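# Clip coloured test leads onto matching copper strips

## Task

Attach every lead's clip to the exposed copper of the strip whose sleeve is the same colour as that lead, and do not bend any strip while doing it.

## Robot and tools

Robot: two Kinova Gen3 arms with seven joints each, left_arm and right_arm, each ending in a Robotiq 2F-85 two-finger gripper with a camera on the wrist (cam_left_wrist and cam_right_wrist, both 896x504). No fixed cameras exist.

Frames: the scene frame has its origin at table-top height halfway between the two nominal bases, +x pointing out over the table, +z up, and left_arm on the +y side. Image left and right do not follow arm names. Calibrated bases: left_arm at (+0.021, +0.309, 0) m, right_arm at (+0.008, -0.406, 0) m, both turned only slightly about z. Every hand value a result prints (end_effector_position in metres, end_effector_quat_wxyz, flange force, wrist camera pose) is in that arm's own base frame, so add the base offset to get scene coordinates. end_effector_position sits between the pads as they would be when shut; the fingers point along the gripper's +z and open along its y. Printed hand poses can be wrong by a few centimetres, worse when the arm is stretched.

The row: every command row holds 18 numbers covering both arms, even if one arm stays still. Numbers 1-7 are left_arm joint targets, 8 is its gripper position, 9 its gripper speed; numbers 10-18 repeat this for right_arm. Joint order inside each block is unusual: waist (joint_1), shoulder (joint_2), elbow (joint_4), forearm roll (joint_5), upper arm roll (joint_3), wrist pitch (joint_6), wrist roll (joint_7). Joint values are absolute target angles in radians, in the same form as the Joint positions line, not offsets. Stated ranges: waist, upper arm roll, forearm roll, wrist roll -69.115 to 69.115; shoulder -2.250 to 2.250; elbow -2.580 to 2.580; wrist pitch -2.100 to 2.100. Targets far outside a range are refused; those slightly past are clipped and reported as "joint sent to its limit". Gripper position runs -1 to +1 as an absolute opening: +1 is 85 mm open, 0 roughly 45 mm, -1 shut; the scale is not linear, so trust position_measured_pct (about 50 minus 50 times the position). Gripper speed runs -1 to +1: about 20, 85, 150 mm/s at -1, 0, +1, and faster closes squeeze harder. To leave a gripper unchanged, resend the last position and speed; a 0 counts as a real command. To keep a joint still, resend its Joint targets value.

Tools:
- execute_actions(actions, cameras): actions is a list of actions; each action is a list of up to 15 rows; each row lasts one 1/30 s step, an action lasts 0.5 s, and a short action repeats its final row. An empty list just reports state and images.
- move(target, speed, blend, blocking, cameras): target is one 18-number row or a list of up to 15 rows; all joints are interpolated together toward those absolute angles, so the hand travels on a curve and nothing is avoided. speed is rad/s for the joint with the longest way, 0.01 to 2, default 0.5, one value or one per target. blend in rad rounds corners between listed targets. blocking=false returns after about 0.5 s while the motion runs; a new move replaces a running one. Changed gripper numbers in later targets are applied once the arm stops there.
- wait(seconds 0 to 10, cameras): lets time pass holding the last command.
- stop(cameras): brakes a running move; fingers continue.
- zoom_image(camera, region): closer look at the latest image of cam_left_wrist or cam_right_wrist; region is [x0, y0, x1, y1] pixels, top-left origin, at most 504 by 504.
- clear_fault(arm): clears a reported torque fault on left_arm or right_arm.
- read_manual(section): licence texts only.
- finished_scene(scene): ends scene 1 or 2 for good; the clips must stay on their strips once the robot lets go.

The drive limits joint speed (about 1.39 rad/s for the larger joints, 1.22 for the wrist ones) and keeps targets near measured angles, so a large change may need several actions or a move; check Joint targets and send the remainder.

Reading results: Joint positions, Joint velocities ("within noise" means at rest), Joint targets and Joint torques list joints in the row order. Tool commands shows each gripper's current command. object_status: 0 moving, 1 blocked opening, 2 stopped on an object before the requested position (a firm grip), 3 reached the requested position or pads met (empty or a soft grip). motor_current_ma near 1000 after a stop suggests holding, near 0 means empty. The move: line ends with done, off_target, moving, held or fault; limits=held means steps were withheld. "joint command not followed" means the clearance check between the arms altered targets. Flange force is the outside force on the gripper along its x y z axes; it disappears after row calls and returns with move or wait. MOTOR HOT warns of heating; OVER-TEMPERATURE FAULT means that arm sags and is unusable for 30-60 s or more.

Gripping: close to a position narrower than the object and hold it; to release, open a few millimetres wider than the object. Wait about a second after fingers stop before judging status.

Avoid: pushing clips or grippers into the strips, since the arms are stiff and even a few millimetres past contact presses very hard and can bend a strip. Approach slowly and just short of contact. Do not drop leads, release them while moving, slam, or squeeze hard on something still lying on the table. Nothing may fall or be left off the table. Keep the arms apart; collisions between them, or closing a gripper on the other's fingers, can fail the scene. A torque reading past 104.5 N m (big joints) or 51.3 N m (wrist joints), or a joint straying over 5 degrees from its path, stops that arm until clear_fault. The wrist motors are weak (about 23.7, 25.5 and 23 N m) and give way under load. Stretched poses and long holds heat motors, and time keeps running while you think.

Each tool is called as a command line: name --argument value for each argument, lists and objects as JSON in quotes; but a table of rows of numbers goes row by row, as --pt "numbers of a row", without its own name.

## Session

execute_actions --actions '[]'

Scene clock: 0.00 s.
left_arm: end_effector_position=(+0.2738, -0.2230, +0.2674) position_measured_pct=0.0 object_status=3 motor_current_ma=0 end_effector_quat_wxyz=(-0.061, -0.665, +0.732, -0.135) | right_arm: end_effector_position=(+0.5388, +0.1790, +0.2278) position_measured_pct=0.0 object_status=3 motor_current_ma=0 end_effector_quat_wxyz=(-0.115, -0.356, +0.891, -0.258)
Joint names: [waist, shoulder, elbow, forearm roll, upper arm roll, wrist pitch, wrist roll]
Joint positions: left_arm=[0.749 0.007 2.028 0.28 -0.332 0.926 3.314] | right_arm=[-0.626 0.924 0.806 0.418 0.057 1.751 1.753]
Joint velocities: within noise
Joint torques (N m): no reading
Flange force (N): no reading
Joint targets: left_arm=[0.749 0.007 2.028 0.280 -0.332 0.926 3.314] | right_arm=[-0.626 0.924 0.806 0.418 0.057 1.751 1.753]
Tool commands: left_gripper/position=+1.0 left_gripper/speed=+1.0 right_gripper/position=+1.0 right_gripper/speed=+1.0

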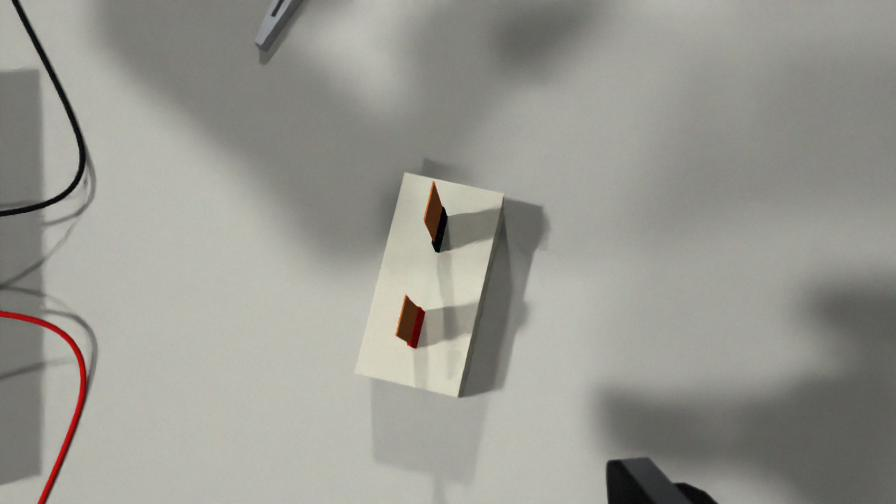

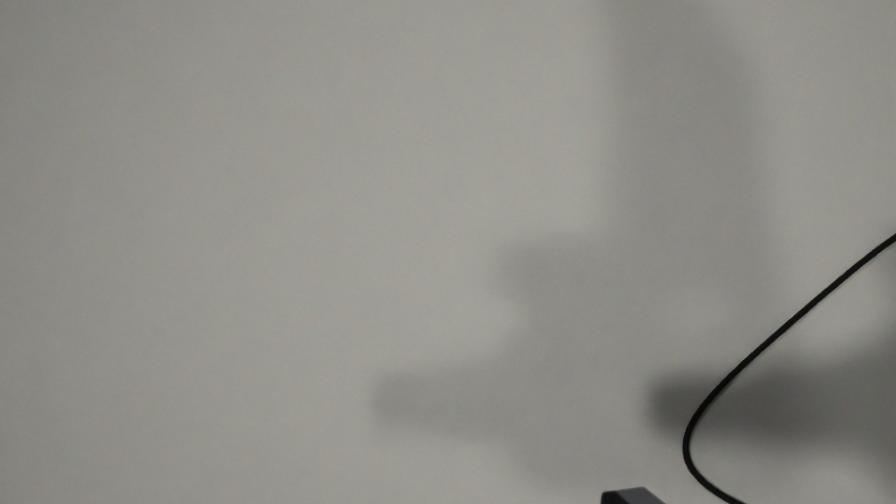

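zoom_image --camera "cam_left_wrist" --region '[340, 150, 560, 410]'

zoom_image --camera "cam_left_wrist" --region '[0, 0, 340, 200]'

Scaled by 1.938 from the camera's 896x504 image, which has a finer 1280x720 frame.

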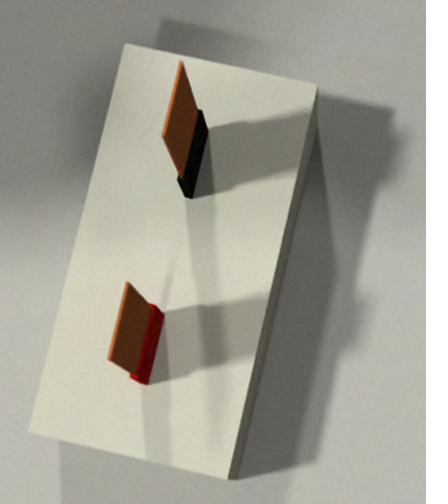

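Scaled by 1.482 from the camera's 896x504 image, which has a finer 1280x720 frame.

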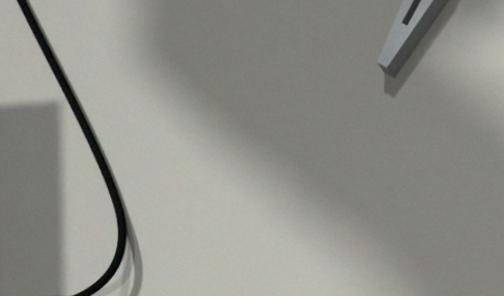

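move --target '[0.699, 0.378, 0.919, 0, 0, 1.845, 5.411, 1, 1, -0.25, 0.111, 1.562, 0, 0, 1.468, 4.463, 1, 1]' --speed 1.0

Scene clock: 11.83 s.
left_arm: end_effector_position=(+0.3345, -0.3136, +0.4496) position_measured_pct=0.0 object_status=3 motor_current_ma=0 end_effector_quat_wxyz=(+0.000, +1.000, +0.000, +0.000) | right_arm: end_effector_position=(+0.3545, +0.0649, +0.3596) position_measured_pct=0.0 object_status=3 motor_current_ma=0 end_effector_quat_wxyz=(+0.000, +1.000, +0.000, +0.000)
Joint names: [waist, shoulder, elbow, forearm roll, upper arm roll, wrist pitch, wrist roll]
Joint positions: left_arm=[0.699 0.378 0.919 0 0 1.845 5.411] | right_arm=[-0.25 0.111 1.562 0 0 1.468 4.463]
Joint velocities: within noise
Joint torques (N m): left_arm=[0.18 -15.16 -8.42 -0.02 0.85 -0.28 -0.34] | right_arm=[0.14 -11.11 -9.69 0.14 -1.29 0.42 -0.03]
Flange force (N): left_arm=[-1.6 -0.9 -1.4] | right_arm=[-2.3 1.8 3.9]
Joint targets: left_arm=[0.699 0.378 0.919 0.000 0.000 1.845 5.411] | right_arm=[-0.250 0.111 1.562 0.000 0.000 1.468 4.463]
move: done
camera_calibration:
cam_left_wrist: T_world_to_cam=[[-0.0787689, -0.994022, 0.0756087, -0.332223], [-0.992745, 0.0851264, 0.0849115, 0.370904], [-0.0908402, -0.0683718, -0.993516, 0.607337], [0, 0, 0, 1]] pos_world=[0.397215, -0.320286, 0.597024]
cam_right_wrist: T_world_to_cam=[[-0.0891255, -0.992405, 0.0847855, 0.045804], [-0.995956, 0.0878255, -0.0189486, 0.408751], [0.0113584, -0.0861314, -0.996219, 0.498049], [0, 0, 0, 1]] pos_world=[0.405523, 0.0524551, 0.500028]

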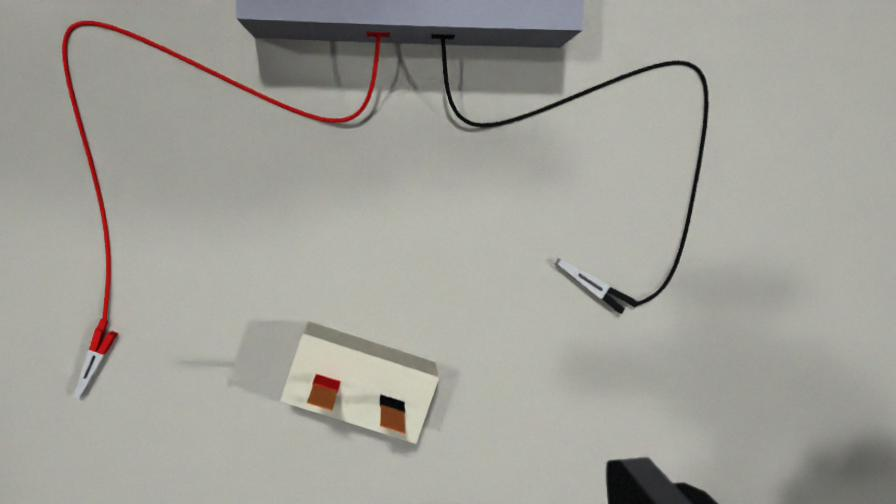

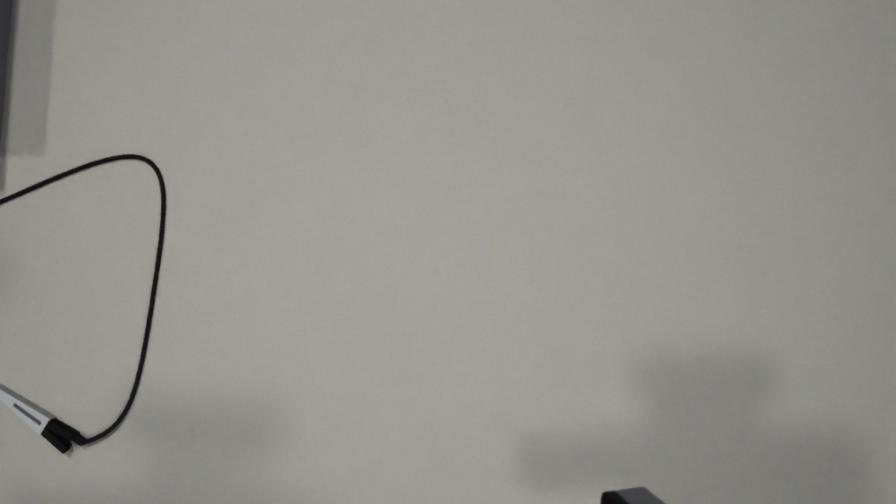

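zoom_image --camera "cam_left_wrist" --region '[40, 300, 160, 420]'

zoom_image --camera "cam_left_wrist" --region '[535, 235, 665, 335]'

zoom_image --camera "cam_left_wrist" --region '[260, 300, 460, 460]'

Scaled by 4.200 from the camera's 896x504 image, which has a finer 1280x720 frame.

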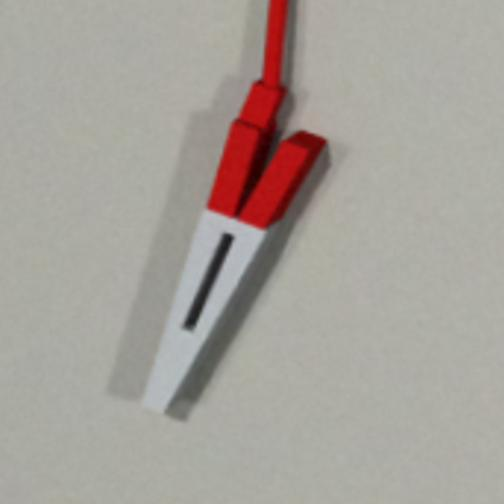

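Scaled by 3.877 from the camera's 896x504 image, which has a finer 1280x720 frame.

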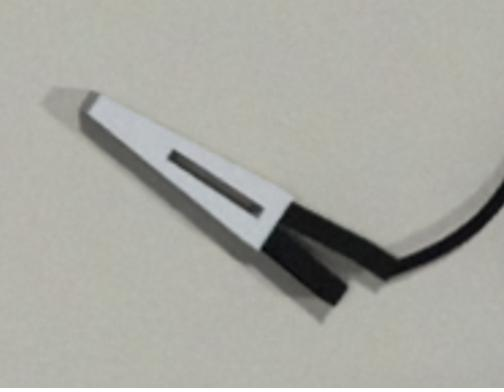

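Scaled by 2.520 from the camera's 896x504 image, which has a finer 1280x720 frame.

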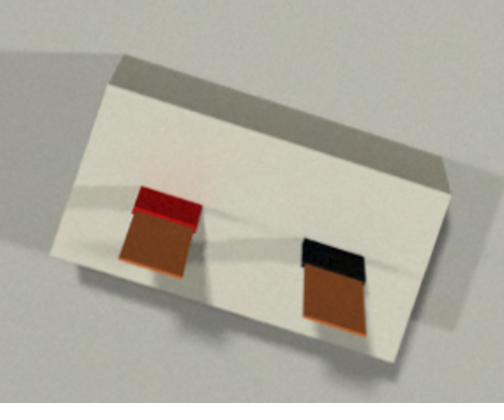

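move --target '[0.338, 0.391, 2.168, 0, 0, 0.582, 7.694, 1, 1, -0.685, 0.503, 1.947, 0, 0, 0.691, 4.895, 1, 1]' --speed 1.0

Scene clock: 26.87 s.
left_arm: end_effector_position=(+0.3064, -0.1340, +0.1000) position_measured_pct=0.0 object_status=3 motor_current_ma=0 end_effector_quat_wxyz=(+0.000, +0.246, +0.969, +0.000) | right_arm: end_effector_position=(+0.3282, +0.2360, +0.1000) position_measured_pct=0.0 object_status=3 motor_current_ma=0 end_effector_quat_wxyz=(+0.000, +0.907, +0.420, +0.000)
Joint names: [waist, shoulder, elbow, forearm roll, upper arm roll, wrist pitch, wrist roll]
Joint positions: left_arm=[0.338 0.391 2.168 0 0 0.582 7.694] | right_arm=[-0.685 0.503 1.947 0 0 0.691 4.895]
Joint velocities: within noise
Joint torques (N m): left_arm=[0.09 -11.53 -4.25 -0.01 0.85 -0.31 -0.52] | right_arm=[0.08 -15.28 -6.51 0.11 -1.14 0.42 0.01]
Flange force (N): left_arm=[-0.6 -1.4 -4.9] | right_arm=[-3.5 -1.3 2.1]
Joint targets: left_arm=[0.338 0.391 2.168 0.000 0.000 0.582 7.694] | right_arm=[-0.685 0.503 1.947 0.000 0.000 0.691 4.895]
move: done
camera_calibration:
cam_left_wrist: T_world_to_cam=[[0.543639, 0.835872, 0.0759871, -0.0749702], [0.831696, -0.548663, 0.0851503, -0.286536], [0.112866, 0.0169072, -0.993466, 0.218757], [0, 0, 0, 1]] pos_world=[0.254378, -0.098245, 0.247423]
cam_right_wrist: T_world_to_cam=[[0.698894, -0.710163, 0.0849478, -0.0899632], [-0.711473, -0.702456, -0.0189976, 0.455828], [0.0731635, -0.0471607, -0.996204, 0.22498], [0, 0, 0, 1]] pos_world=[0.370724, 0.266921, 0.240428]

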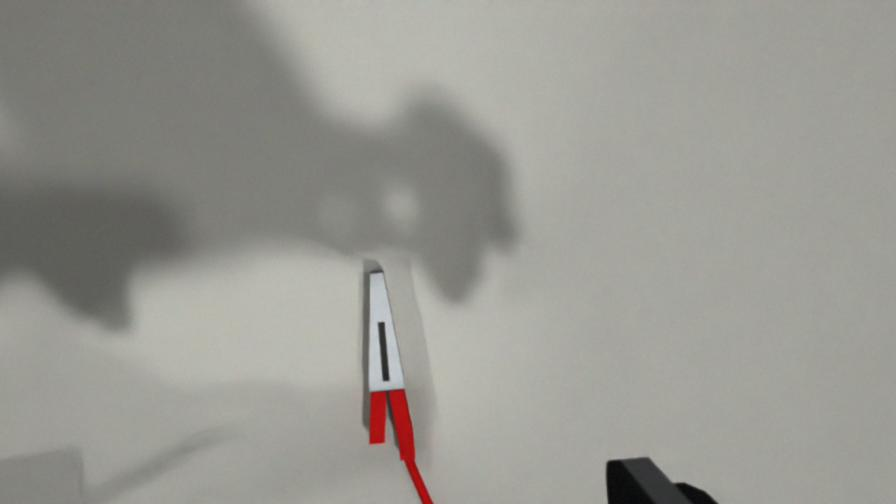

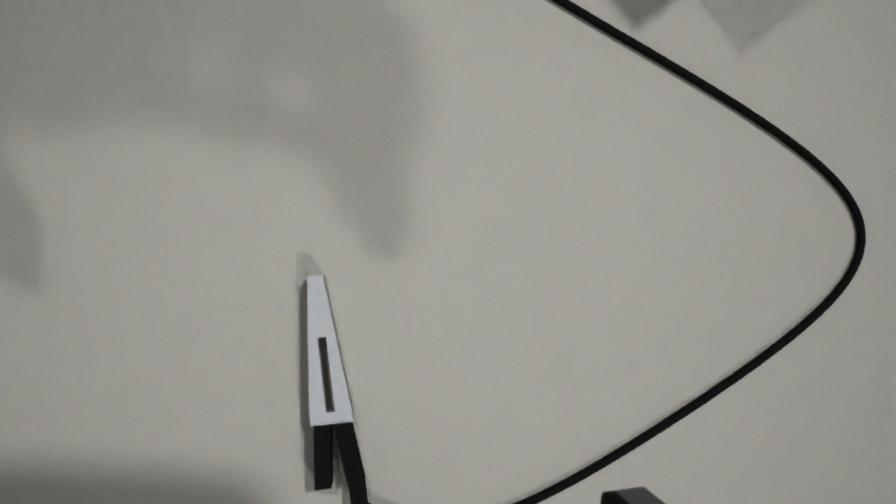

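zoom_image --camera "cam_left_wrist" --region '[290, 250, 510, 504]'

zoom_image --camera "cam_right_wrist" --region '[230, 250, 450, 504]'

Scaled by 1.984 from the camera's 896x504 image, which has a finer 1280x720 frame.

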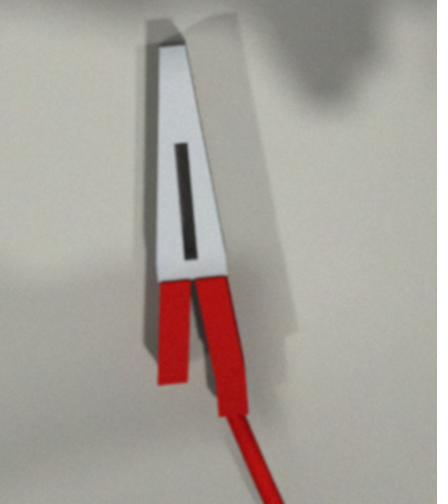

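Scaled by 1.984 from the camera's 896x504 image, which has a finer 1280x720 frame.

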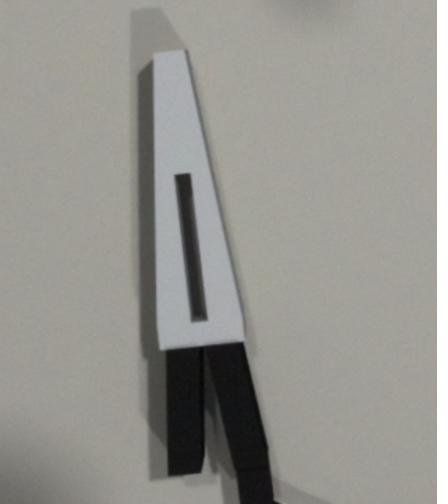

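move --target '[0.3312, 0.530, 2.1878, 0, 0, 0.4238, 7.6872, -0.342, 0.5, -0.6946, 0.6034, 2.0003, 0, 0, 0.5379, 4.8854, -0.342, 0.5]' --speed 0.3

Scene clock: 34.30 s.
left_arm: end_effector_position=(+0.3153, -0.1347, +0.0500) position_measured_pct=67.1 object_status=3 motor_current_ma=0 end_effector_quat_wxyz=(+0.000, +0.246, +0.969, +0.000) | right_arm: end_effector_position=(+0.3231, +0.2368, +0.0500) position_measured_pct=67.1 object_status=3 motor_current_ma=0 end_effector_quat_wxyz=(+0.000, +0.907, +0.420, +0.000)
Joint names: [waist, shoulder, elbow, forearm roll, upper arm roll, wrist pitch, wrist roll]
Joint positions: left_arm=[0.331 0.53 2.188 0 0 0.424 7.687] | right_arm=[-0.695 0.603 2 0 0 0.538 4.885]
Joint velocities: within noise
Joint torques (N m): left_arm=[0.12 -12.82 -3.3 0 0.88 -0.11 -0.25] | right_arm=[0.07 -15.92 -5.38 0.09 -1.12 0.48 0]
Flange force (N): left_arm=[0.1 -0.6 -3.9] | right_arm=[-3.6 -1.6 2.0]
Joint targets: left_arm=[0.331 0.530 2.188 0.000 0.000 0.424 7.687] | right_arm=[-0.695 0.603 2.000 0.000 0.000 0.538 4.885]
move: done
camera_calibration:
cam_left_wrist: T_world_to_cam=[[0.543637, 0.835883, 0.0758813, -0.0755476], [0.831764, -0.548641, 0.0846291, -0.290016], [0.112372, 0.0171079, -0.993519, 0.168338], [0, 0, 0, 1]] pos_world=[0.263379, -0.0988457, 0.197523]
cam_right_wrist: T_world_to_cam=[[0.69903, -0.710028, 0.0849564, -0.0816705], [-0.71138, -0.702566, -0.0184192, 0.451699], [0.0727656, -0.0475607, -0.996214, 0.175835], [0, 0, 0, 1]] pos_world=[0.365625, 0.267723, 0.190427]

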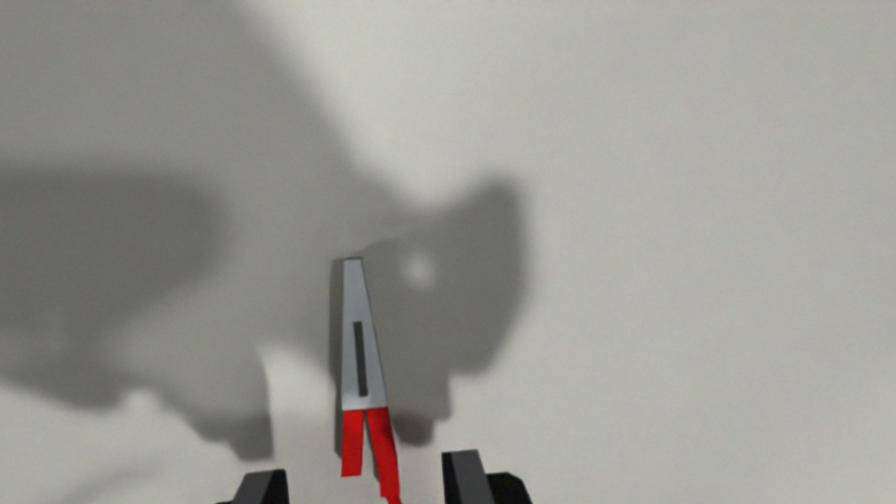

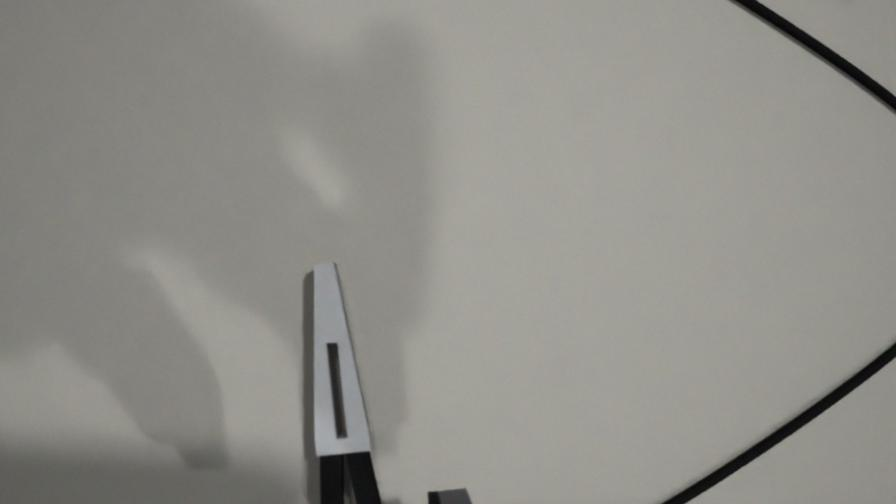

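zoom_image --camera "cam_left_wrist" --region '[220, 304, 540, 504]'

zoom_image --camera "cam_right_wrist" --region '[220, 304, 540, 504]'

Scaled by 1.575 from the camera's 896x504 image, which has a finer 1280x720 frame.

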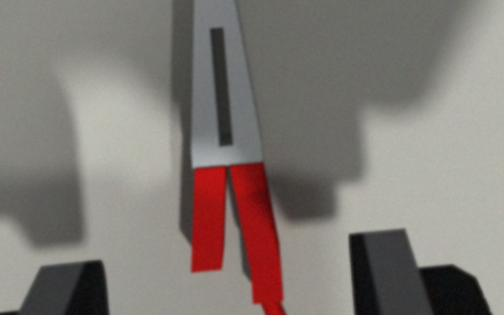

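Scaled by 1.575 from the camera's 896x504 image, which has a finer 1280x720 frame.

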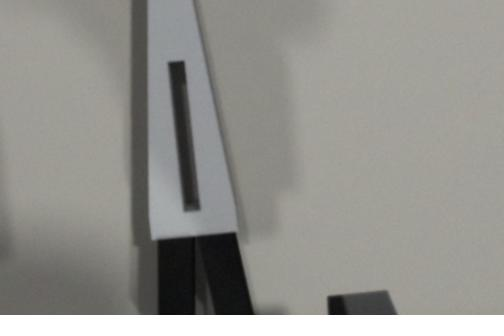

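move --target '[0.3312, 0.5841, 2.2001, 0, 0, 0.3574, 7.6872, -0.342, 0.5, -0.698, 0.6488, 2.0124, 0, 0, 0.4804, 4.882, -0.342, 0.5]' --speed 0.1

Scene clock: 37.63 s.
left_arm: end_effector_position=(+0.3153, -0.1347, +0.0300) position_measured_pct=67.1 object_status=3 motor_current_ma=0 end_effector_quat_wxyz=(+0.000, +0.246, +0.969, +0.000) | right_arm: end_effector_position=(+0.3220, +0.2377, +0.0300) position_measured_pct=67.1 object_status=3 motor_current_ma=0 end_effector_quat_wxyz=(+0.000, +0.907, +0.420, +0.000)
Joint names: [waist, shoulder, elbow, forearm roll, upper arm roll, wrist pitch, wrist roll]
Joint positions: left_arm=[0.331 0.584 2.2 0 0 0.357 7.687] | right_arm=[-0.698 0.649 2.012 0 0 0.48 4.882]
Joint velocities: within noise
Joint torques (N m): left_arm=[0.1 -13.17 -2.74 0 0.9 -0.17 -0.24] | right_arm=[0.08 -15.94 -4.89 0.11 -1.08 0.38 0.01]
Flange force (N): left_arm=[-0.2 -0.6 -4.2] | right_arm=[-3.6 -1.8 0.9]
Joint targets: left_arm=[0.331 0.584 2.200 0.000 0.000 0.357 7.687] | right_arm=[-0.698 0.649 2.012 0.000 0.000 0.480 4.882]
move: done
camera_calibration:
cam_left_wrist: T_world_to_cam=[[0.543643, 0.83588, 0.0758819, -0.0740319], [0.83176, -0.548646, 0.0846286, -0.288323], [0.112372, 0.0171078, -0.993519, 0.148468], [0, 0, 0, 1]] pos_world=[0.263379, -0.0988457, 0.177523]
cam_right_wrist: T_world_to_cam=[[0.69898, -0.710077, 0.0849548, -0.0786015], [-0.71143, -0.702516, -0.0184247, 0.451257], [0.0727651, -0.0475609, -0.996214, 0.156026], [0, 0, 0, 1]] pos_world=[0.364625, 0.268623, 0.170427]

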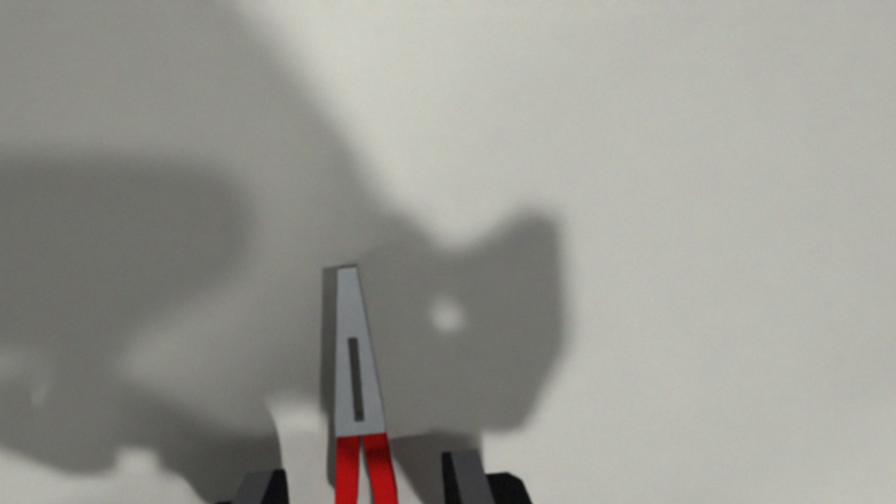

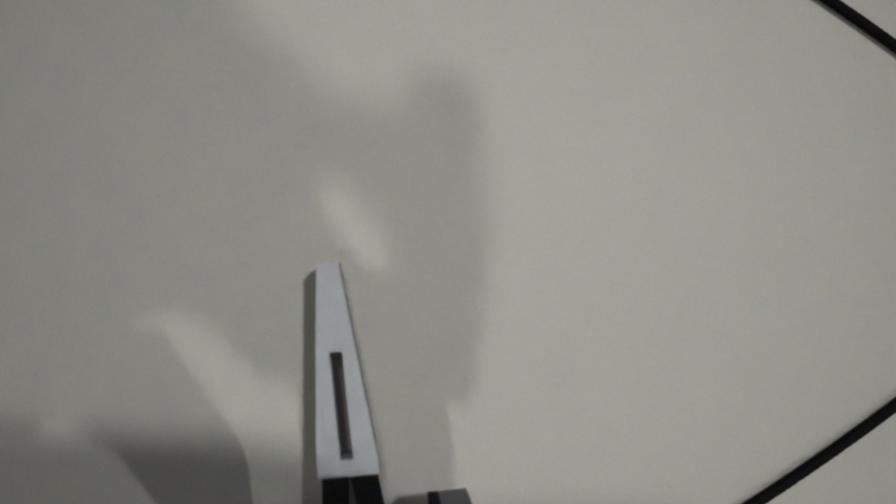

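move --target '[0.3312, 0.598, 2.2026, 0, 0, 0.341, 7.6872, -0.342, 0.5, -0.698, 0.6604, 2.0147, 0, 0, 0.4665, 4.882, -0.342, 0.5]' --speed 0.05 --cameras '[]'

move --target '[0.3312, 0.6091, 2.2045, 0, 0, 0.328, 7.6872, -0.342, 0.5, -0.698, 0.6699, 2.0163, 0, 0, 0.4554, 4.882, -0.342, 0.5]' --speed 0.05

Scene clock: 39.00 s.
left_arm: end_effector_position=(+0.3153, -0.1347, +0.0250) position_measured_pct=67.1 object_status=3 motor_current_ma=0 end_effector_quat_wxyz=(+0.000, +0.246, +0.969, +0.000) | right_arm: end_effector_position=(+0.3220, +0.2377, +0.0251) position_measured_pct=67.1 object_status=3 motor_current_ma=0 end_effector_quat_wxyz=(+0.000, +0.907, +0.420, +0.000)
Joint names: [waist, shoulder, elbow, forearm roll, upper arm roll, wrist pitch, wrist roll]
Joint positions: left_arm=[0.331 0.598 2.203 0 0 0.341 7.687] | right_arm=[-0.698 0.66 2.015 0 0 0.467 4.882]
Joint velocities: within noise
Joint torques (N m): left_arm=[0.11 -13.23 -2.64 0 0.91 -0.12 -0.25] | right_arm=[0.09 -16.24 -4.81 0.09 -1.1 0.35 0.02]
Flange force (N): left_arm=[0.0 -0.6 -4.1] | right_arm=[-3.4 -1.8 1.3]
Joint targets: left_arm=[0.331 0.598 2.203 0.000 0.000 0.341 7.687] | right_arm=[-0.698 0.660 2.015 0.000 0.000 0.466 4.882]
move: done
No camera images: "cameras" was empty.

Scene clock: 39.70 s.
left_arm: end_effector_position=(+0.3153, -0.1347, +0.0210) position_measured_pct=67.1 object_status=3 motor_current_ma=0 end_effector_quat_wxyz=(+0.000, +0.246, +0.969, +0.000) | right_arm: end_effector_position=(+0.3220, +0.2377, +0.0210) position_measured_pct=67.1 object_status=3 motor_current_ma=0 end_effector_quat_wxyz=(+0.000, +0.907, +0.420, +0.000)
Joint names: [waist, shoulder, elbow, forearm roll, upper arm roll, wrist pitch, wrist roll]
Joint positions: left_arm=[0.331 0.609 2.204 0 0 0.328 7.687] | right_arm=[-0.698 0.67 2.016 0 0 0.455 4.882]
Joint velocities: within noise
Joint torques (N m): left_arm=[0.12 -13.4 -2.5 -0.02 0.92 -0.44 -0.24] | right_arm=[0.05 -16.18 -4.73 0.1 -1.09 0.49 0]
Flange force (N): left_arm=[-1.0 -0.5 -5.0] | right_arm=[-3.9 -1.8 1.4]
Joint targets: left_arm=[0.331 0.609 2.204 0.000 0.000 0.328 7.687] | right_arm=[-0.698 0.670 2.016 0.000 0.000 0.455 4.882]
move: done
camera_calibration:
cam_left_wrist: T_world_to_cam=[[0.543637, 0.835883, 0.0758813, -0.0732634], [0.831764, -0.548641, 0.0846291, -0.287617], [0.112372, 0.0171079, -0.993519, 0.139528], [0, 0, 0, 1]] pos_world=[0.263379, -0.0989457, 0.168523]
cam_right_wrist: T_world_to_cam=[[0.69898, -0.710077, 0.0849548, -0.0778369], [-0.71143, -0.702516, -0.0184247, 0.451091], [0.0727651, -0.0475609, -0.996214, 0.14706], [0, 0, 0, 1]] pos_world=[0.364625, 0.268623, 0.161427]

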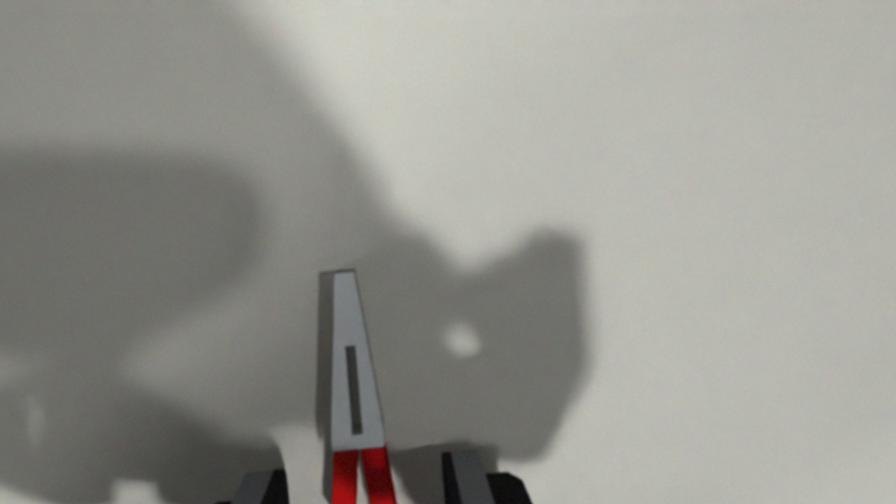

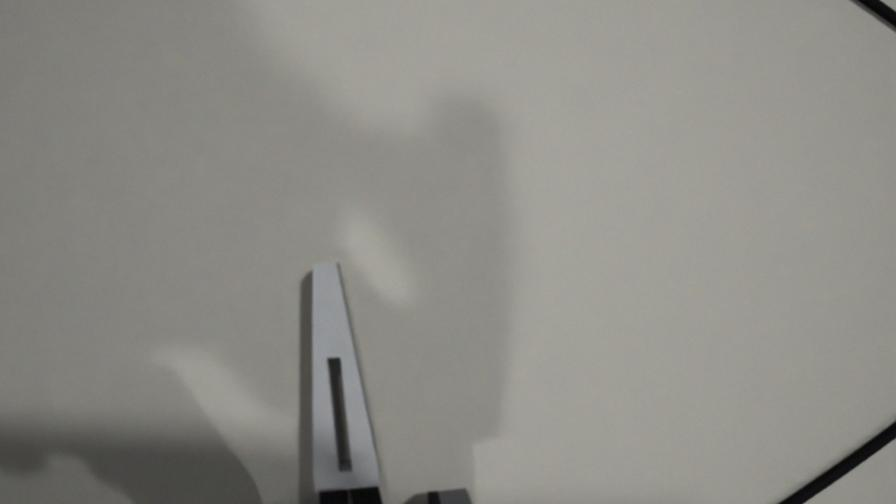

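move --target '[0.3312, 0.6091, 2.2045, 0, 0, 0.328, 7.6872, -0.76, -1, -0.698, 0.6699, 2.0163, 0, 0, 0.4554, 4.882, -0.73, -1]' --speed 0.05

zoom_image --camera "cam_left_wrist" --region '[220, 254, 540, 504]'

zoom_image --camera "cam_right_wrist" --region '[220, 254, 540, 504]'

Scene clock: 41.73 s.
left_arm: end_effector_position=(+0.3153, -0.1347, +0.0210) position_measured_pct=87.9 object_status=0 motor_current_ma=60 end_effector_quat_wxyz=(+0.000, +0.246, +0.969, +0.000) | right_arm: end_effector_position=(+0.3221, +0.2377, +0.0210) position_measured_pct=86.6 object_status=0 motor_current_ma=110 end_effector_quat_wxyz=(+0.000, +0.907, +0.420, +0.000)
Joint names: [waist, shoulder, elbow, forearm roll, upper arm roll, wrist pitch, wrist roll]
Joint positions: left_arm=[0.331 0.609 2.205 0 0 0.328 7.687] | right_arm=[-0.698 0.67 2.016 0 0 0.455 4.882]
Joint velocities: within noise
Joint torques (N m): left_arm=[0.15 -13.26 -2.51 -0.01 0.97 -0.21 -0.25] | right_arm=[-0.04 -16.04 -4.66 0.05 -1.27 0.41 0.01]
Flange force (N): left_arm=[-0.3 -0.5 -4.6] | right_arm=[-3.7 -1.6 0.8]
Joint targets: left_arm=[0.331 0.609 2.205 0.000 0.000 0.328 7.687] | right_arm=[-0.698 0.670 2.016 0.000 0.000 0.455 4.882]
move: done
camera_calibration:
cam_left_wrist: T_world_to_cam=[[0.543637, 0.835883, 0.0758813, -0.073347], [0.831764, -0.548641, 0.0846291, -0.287562], [0.112372, 0.0171079, -0.993519, 0.139526], [0, 0, 0, 1]] pos_world=[0.263379, -0.0988457, 0.168523]
cam_right_wrist: T_world_to_cam=[[0.69898, -0.710077, 0.0849548, -0.0778369], [-0.71143, -0.702516, -0.0184247, 0.451091], [0.0727651, -0.0475609, -0.996214, 0.14706], [0, 0, 0, 1]] pos_world=[0.364625, 0.268623, 0.161427]

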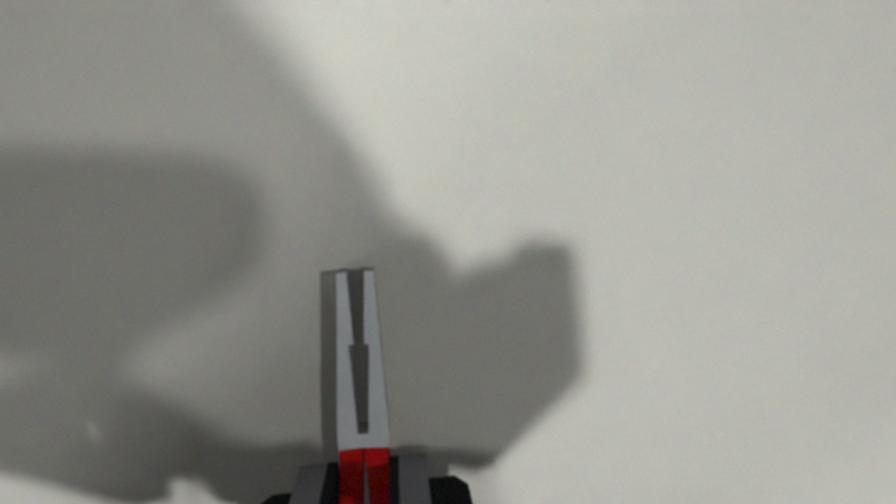

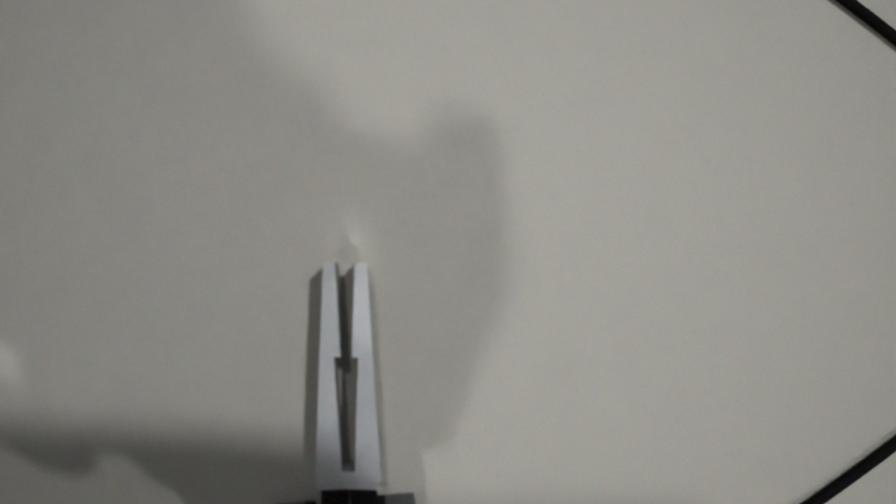

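Scaled by 1.575 from the camera's 896x504 image, which has a finer 1280x720 frame.

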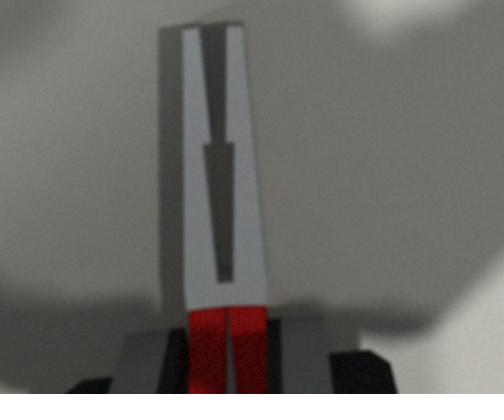

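Scaled by 1.575 from the camera's 896x504 image, which has a finer 1280x720 frame.

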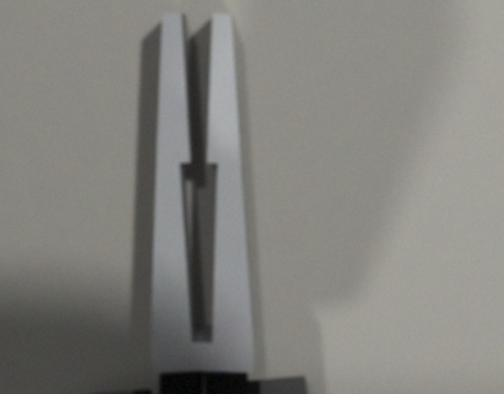

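move --pt "0.3312 0.6091 2.2045 0 0 0.328 7.6872 -0.785 -1 -0.698 0.6699 2.0163 0 0 0.4554 4.882 -0.755 -1" --pt "0.3312 0.598 2.2026 0 0 0.341 7.6872 -0.785 -1 -0.698 0.6604 2.0147 0 0 0.4665 4.882 -0.755 -1" --pt "0.3312 0.530 2.1878 0 0 0.4238 7.6872 -0.785 -1 -0.698 0.6029 2.0014 0 0 0.5373 4.882 -0.755 -1" --speed '[0.05, 0.05, 0.1]'

zoom_image --camera "cam_left_wrist" --region '[220, 254, 540, 504]'

zoom_image --camera "cam_right_wrist" --region '[220, 254, 540, 504]'

Scene clock: 44.83 s.
left_arm: end_effector_position=(+0.3153, -0.1347, +0.0500) position_measured_pct=89.2 object_status=3 motor_current_ma=80 end_effector_quat_wxyz=(+0.000, +0.246, +0.969, +0.000) | right_arm: end_effector_position=(+0.3220, +0.2377, +0.0500) position_measured_pct=87.9 object_status=3 motor_current_ma=110 end_effector_quat_wxyz=(+0.000, +0.907, +0.420, +0.000)
Joint names: [waist, shoulder, elbow, forearm roll, upper arm roll, wrist pitch, wrist roll]
Joint positions: left_arm=[0.331 0.53 2.188 0 0 0.424 7.687] | right_arm=[-0.698 0.603 2.001 0 0 0.537 4.882]
Joint velocities: within noise
Joint torques (N m): left_arm=[0.13 -12.45 -3.35 0.01 0.87 -0.38 -0.23] | right_arm=[0.05 -15.75 -5.36 0.12 -1.13 0.37 0.01]
Flange force (N): left_arm=[0.2 -0.6 -5.8] | right_arm=[-3.6 -1.6 1.3]
Joint targets: left_arm=[0.331 0.530 2.188 0.000 0.000 0.424 7.687] | right_arm=[-0.698 0.603 2.001 0.000 0.000 0.537 4.882]
move: done
camera_calibration:
cam_left_wrist: T_world_to_cam=[[0.543643, 0.83588, 0.0758819, -0.0755419], [0.83176, -0.548646, 0.0846286, -0.290007], [0.112372, 0.0171078, -0.993519, 0.168239], [0, 0, 0, 1]] pos_world=[0.263379, -0.0988457, 0.197423]
cam_right_wrist: T_world_to_cam=[[0.69903, -0.710028, 0.0849564, -0.0802626], [-0.71138, -0.702566, -0.0184192, 0.451549], [0.0727656, -0.0475607, -0.996214, 0.175957], [0, 0, 0, 1]] pos_world=[0.364525, 0.268623, 0.190427]

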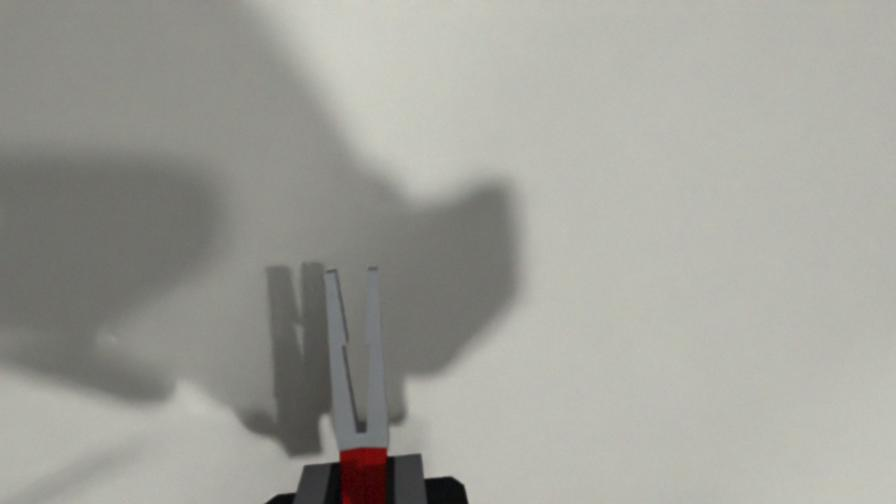

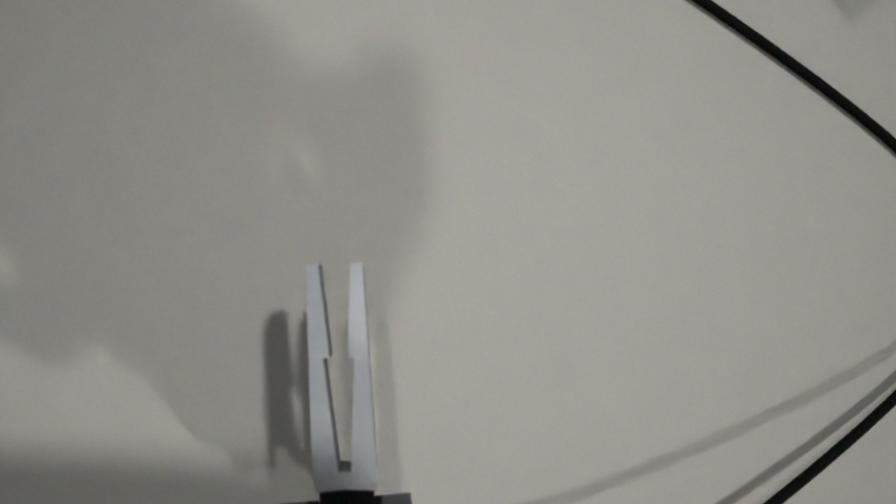

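Scaled by 1.575 from the camera's 896x504 image, which has a finer 1280x720 frame.

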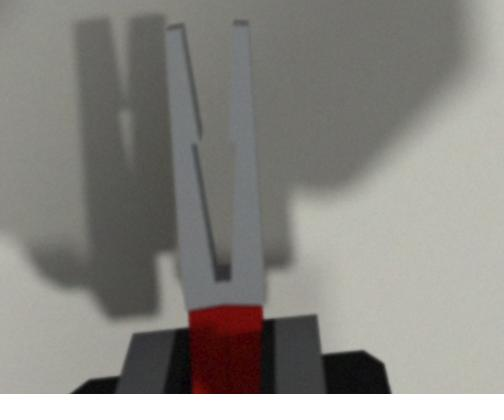

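Scaled by 1.575 from the camera's 896x504 image, which has a finer 1280x720 frame.

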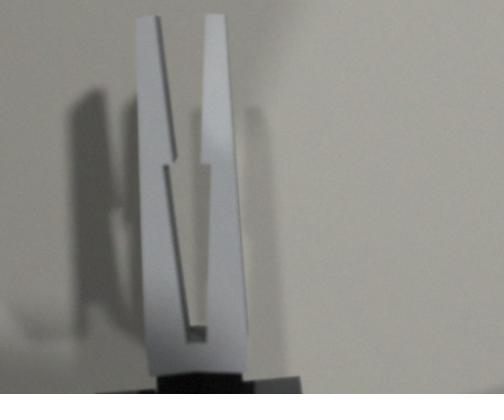

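move --target '[0.3312, 0.530, 2.1878, 0, 0, 0.4238, 7.6872, -0.81, -1, -0.698, 0.6029, 2.0014, 0, 0, 0.5373, 4.882, -0.785, -1]' --speed 0.1

zoom_image --camera "cam_left_wrist" --region '[220, 254, 540, 504]'

zoom_image --camera "cam_right_wrist" --region '[220, 254, 540, 504]'

Scene clock: 48.47 s.
left_arm: end_effector_position=(+0.3153, -0.1347, +0.0500) position_measured_pct=90.5 object_status=0 motor_current_ma=260 end_effector_quat_wxyz=(+0.000, +0.246, +0.969, +0.000) | right_arm: end_effector_position=(+0.3220, +0.2377, +0.0500) position_measured_pct=89.2 object_status=3 motor_current_ma=170 end_effector_quat_wxyz=(+0.000, +0.907, +0.420, +0.000)
Joint names: [waist, shoulder, elbow, forearm roll, upper arm roll, wrist pitch, wrist roll]
Joint positions: left_arm=[0.331 0.53 2.188 0 0 0.424 7.687] | right_arm=[-0.698 0.603 2.001 0 0 0.537 4.882]
Joint velocities: within noise
Joint torques (N m): left_arm=[0.08 -12.79 -3.32 0.01 0.9 -0.23 -0.24] | right_arm=[0.11 -15.89 -5.42 0.1 -1.12 0.38 0.01]
Flange force (N): left_arm=[0.0 -0.7 -4.4] | right_arm=[-3.6 -1.8 1.7]
Joint targets: left_arm=[0.331 0.530 2.188 0.000 0.000 0.424 7.687] | right_arm=[-0.698 0.603 2.001 0.000 0.000 0.537 4.882]
move: done
camera_calibration:
cam_left_wrist: T_world_to_cam=[[0.543643, 0.83588, 0.0758819, -0.0755419], [0.83176, -0.548646, 0.0846286, -0.290007], [0.112372, 0.0171078, -0.993519, 0.168239], [0, 0, 0, 1]] pos_world=[0.263379, -0.0988457, 0.197423]
cam_right_wrist: T_world_to_cam=[[0.699036, -0.71003, 0.0848867, -0.0802508], [-0.711385, -0.702563, -0.0183483, 0.451536], [0.0726661, -0.047561, -0.996222, 0.175995], [0, 0, 0, 1]] pos_world=[0.364526, 0.268623, 0.190427]

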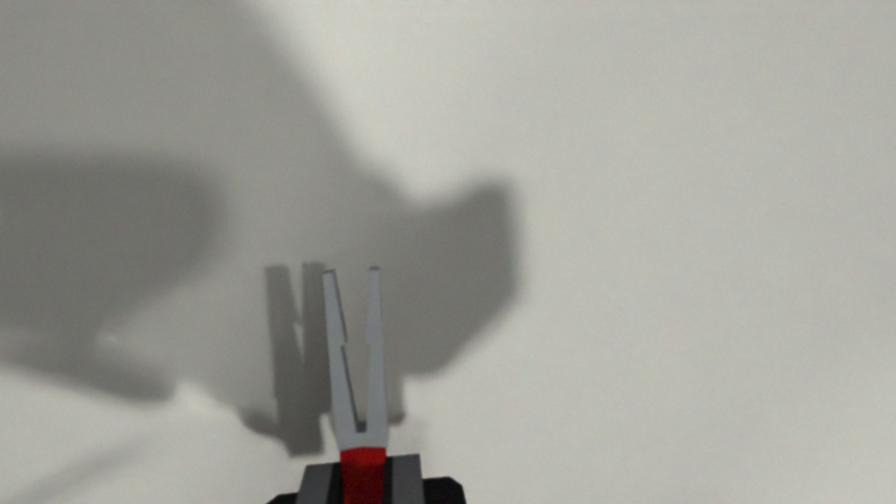

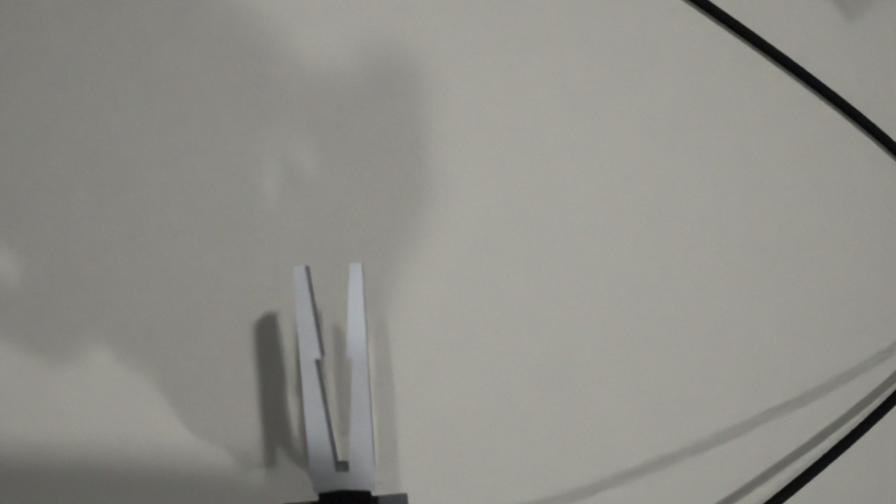

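Scaled by 1.575 from the camera's 896x504 image, which has a finer 1280x720 frame.

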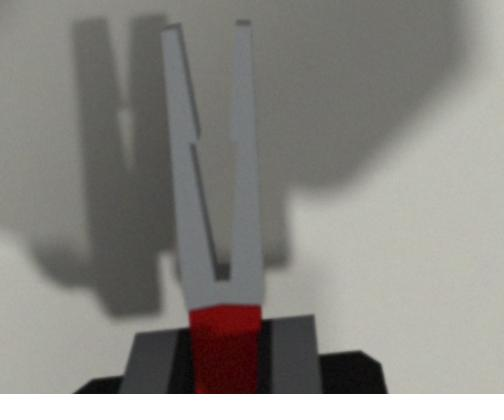

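Scaled by 1.575 from the camera's 896x504 image, which has a finer 1280x720 frame.

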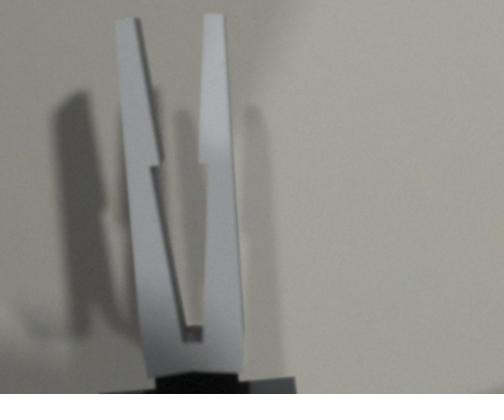

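move --pt "0.3312 0.530 2.1878 0 0 0.4238 7.6872 -0.797 -1 -0.698 0.6029 2.0014 0 0 0.5373 4.882 -0.785 -1" --pt "0.533 0.290 1.9566 0 0 0.895 9.549 -0.797 -1 -0.698 0.6029 2.0014 0 0 0.5373 4.882 -0.785 -1" --speed 0.6

Scene clock: 53.43 s.
left_arm: end_effector_position=(+0.3023, -0.2072, +0.1801) position_measured_pct=89.6 object_status=3 motor_current_ma=90 end_effector_quat_wxyz=(+0.000, -0.549, +0.836, +0.000) | right_arm: end_effector_position=(+0.3220, +0.2377, +0.0500) position_measured_pct=89.2 object_status=3 motor_current_ma=170 end_effector_quat_wxyz=(+0.000, +0.907, +0.420, +0.000)
Joint names: [waist, shoulder, elbow, forearm roll, upper arm roll, wrist pitch, wrist roll]
Joint positions: left_arm=[0.533 0.29 1.957 0 0 0.895 9.549] | right_arm=[-0.698 0.603 2.001 0 0 0.537 4.882]
Joint velocities: within noise
Joint torques (N m): left_arm=[0.13 -11.81 -6.59 0.07 0.86 -0.31 -0.28] | right_arm=[0.08 -15.89 -5.37 0.1 -1.13 0.37 -0.01]
Flange force (N): left_arm=[0.2 0.9 -3.6] | right_arm=[-3.4 -1.6 1.7]
Joint targets: left_arm=[0.533 0.290 1.957 0.000 0.000 0.895 9.549] | right_arm=[-0.698 0.603 2.001 0.000 0.000 0.537 4.882]
move: done
camera_calibration:
cam_left_wrist: T_world_to_cam=[[-0.881015, 0.466966, 0.0758648, 0.336461], [0.472315, 0.87736, 0.0846107, 0.0741225], [-0.0270504, 0.110375, -0.993522, 0.361663], [0, 0, 0, 1]] pos_world=[0.271201, -0.262067, 0.327523]
cam_right_wrist: T_world_to_cam=[[0.699036, -0.71003, 0.0848867, -0.0802508], [-0.711385, -0.702563, -0.0183483, 0.451536], [0.0726661, -0.047561, -0.996222, 0.175995], [0, 0, 0, 1]] pos_world=[0.364526, 0.268623, 0.190427]

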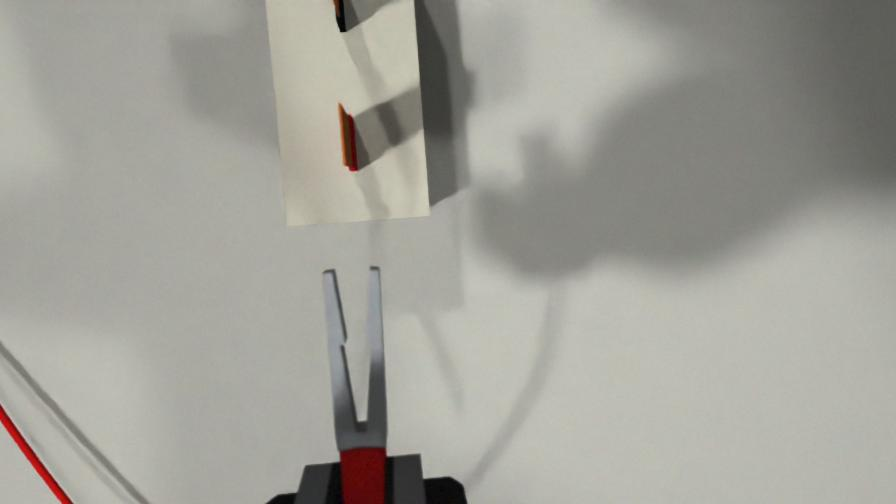

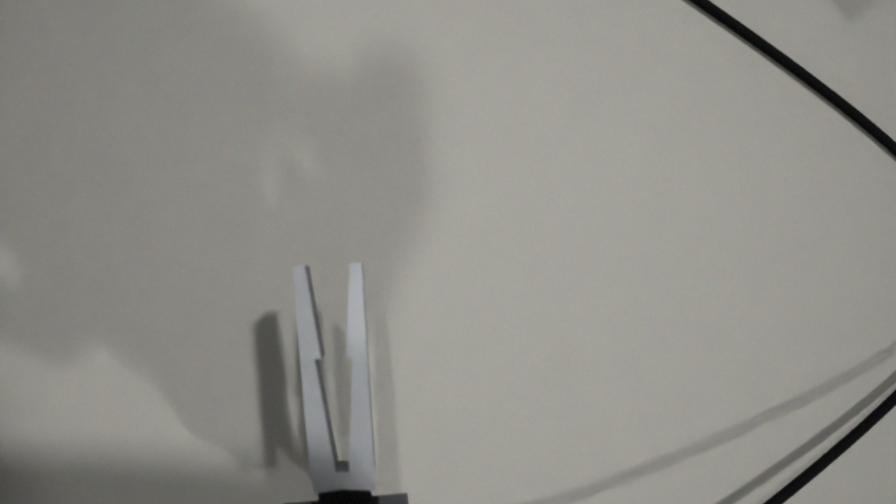

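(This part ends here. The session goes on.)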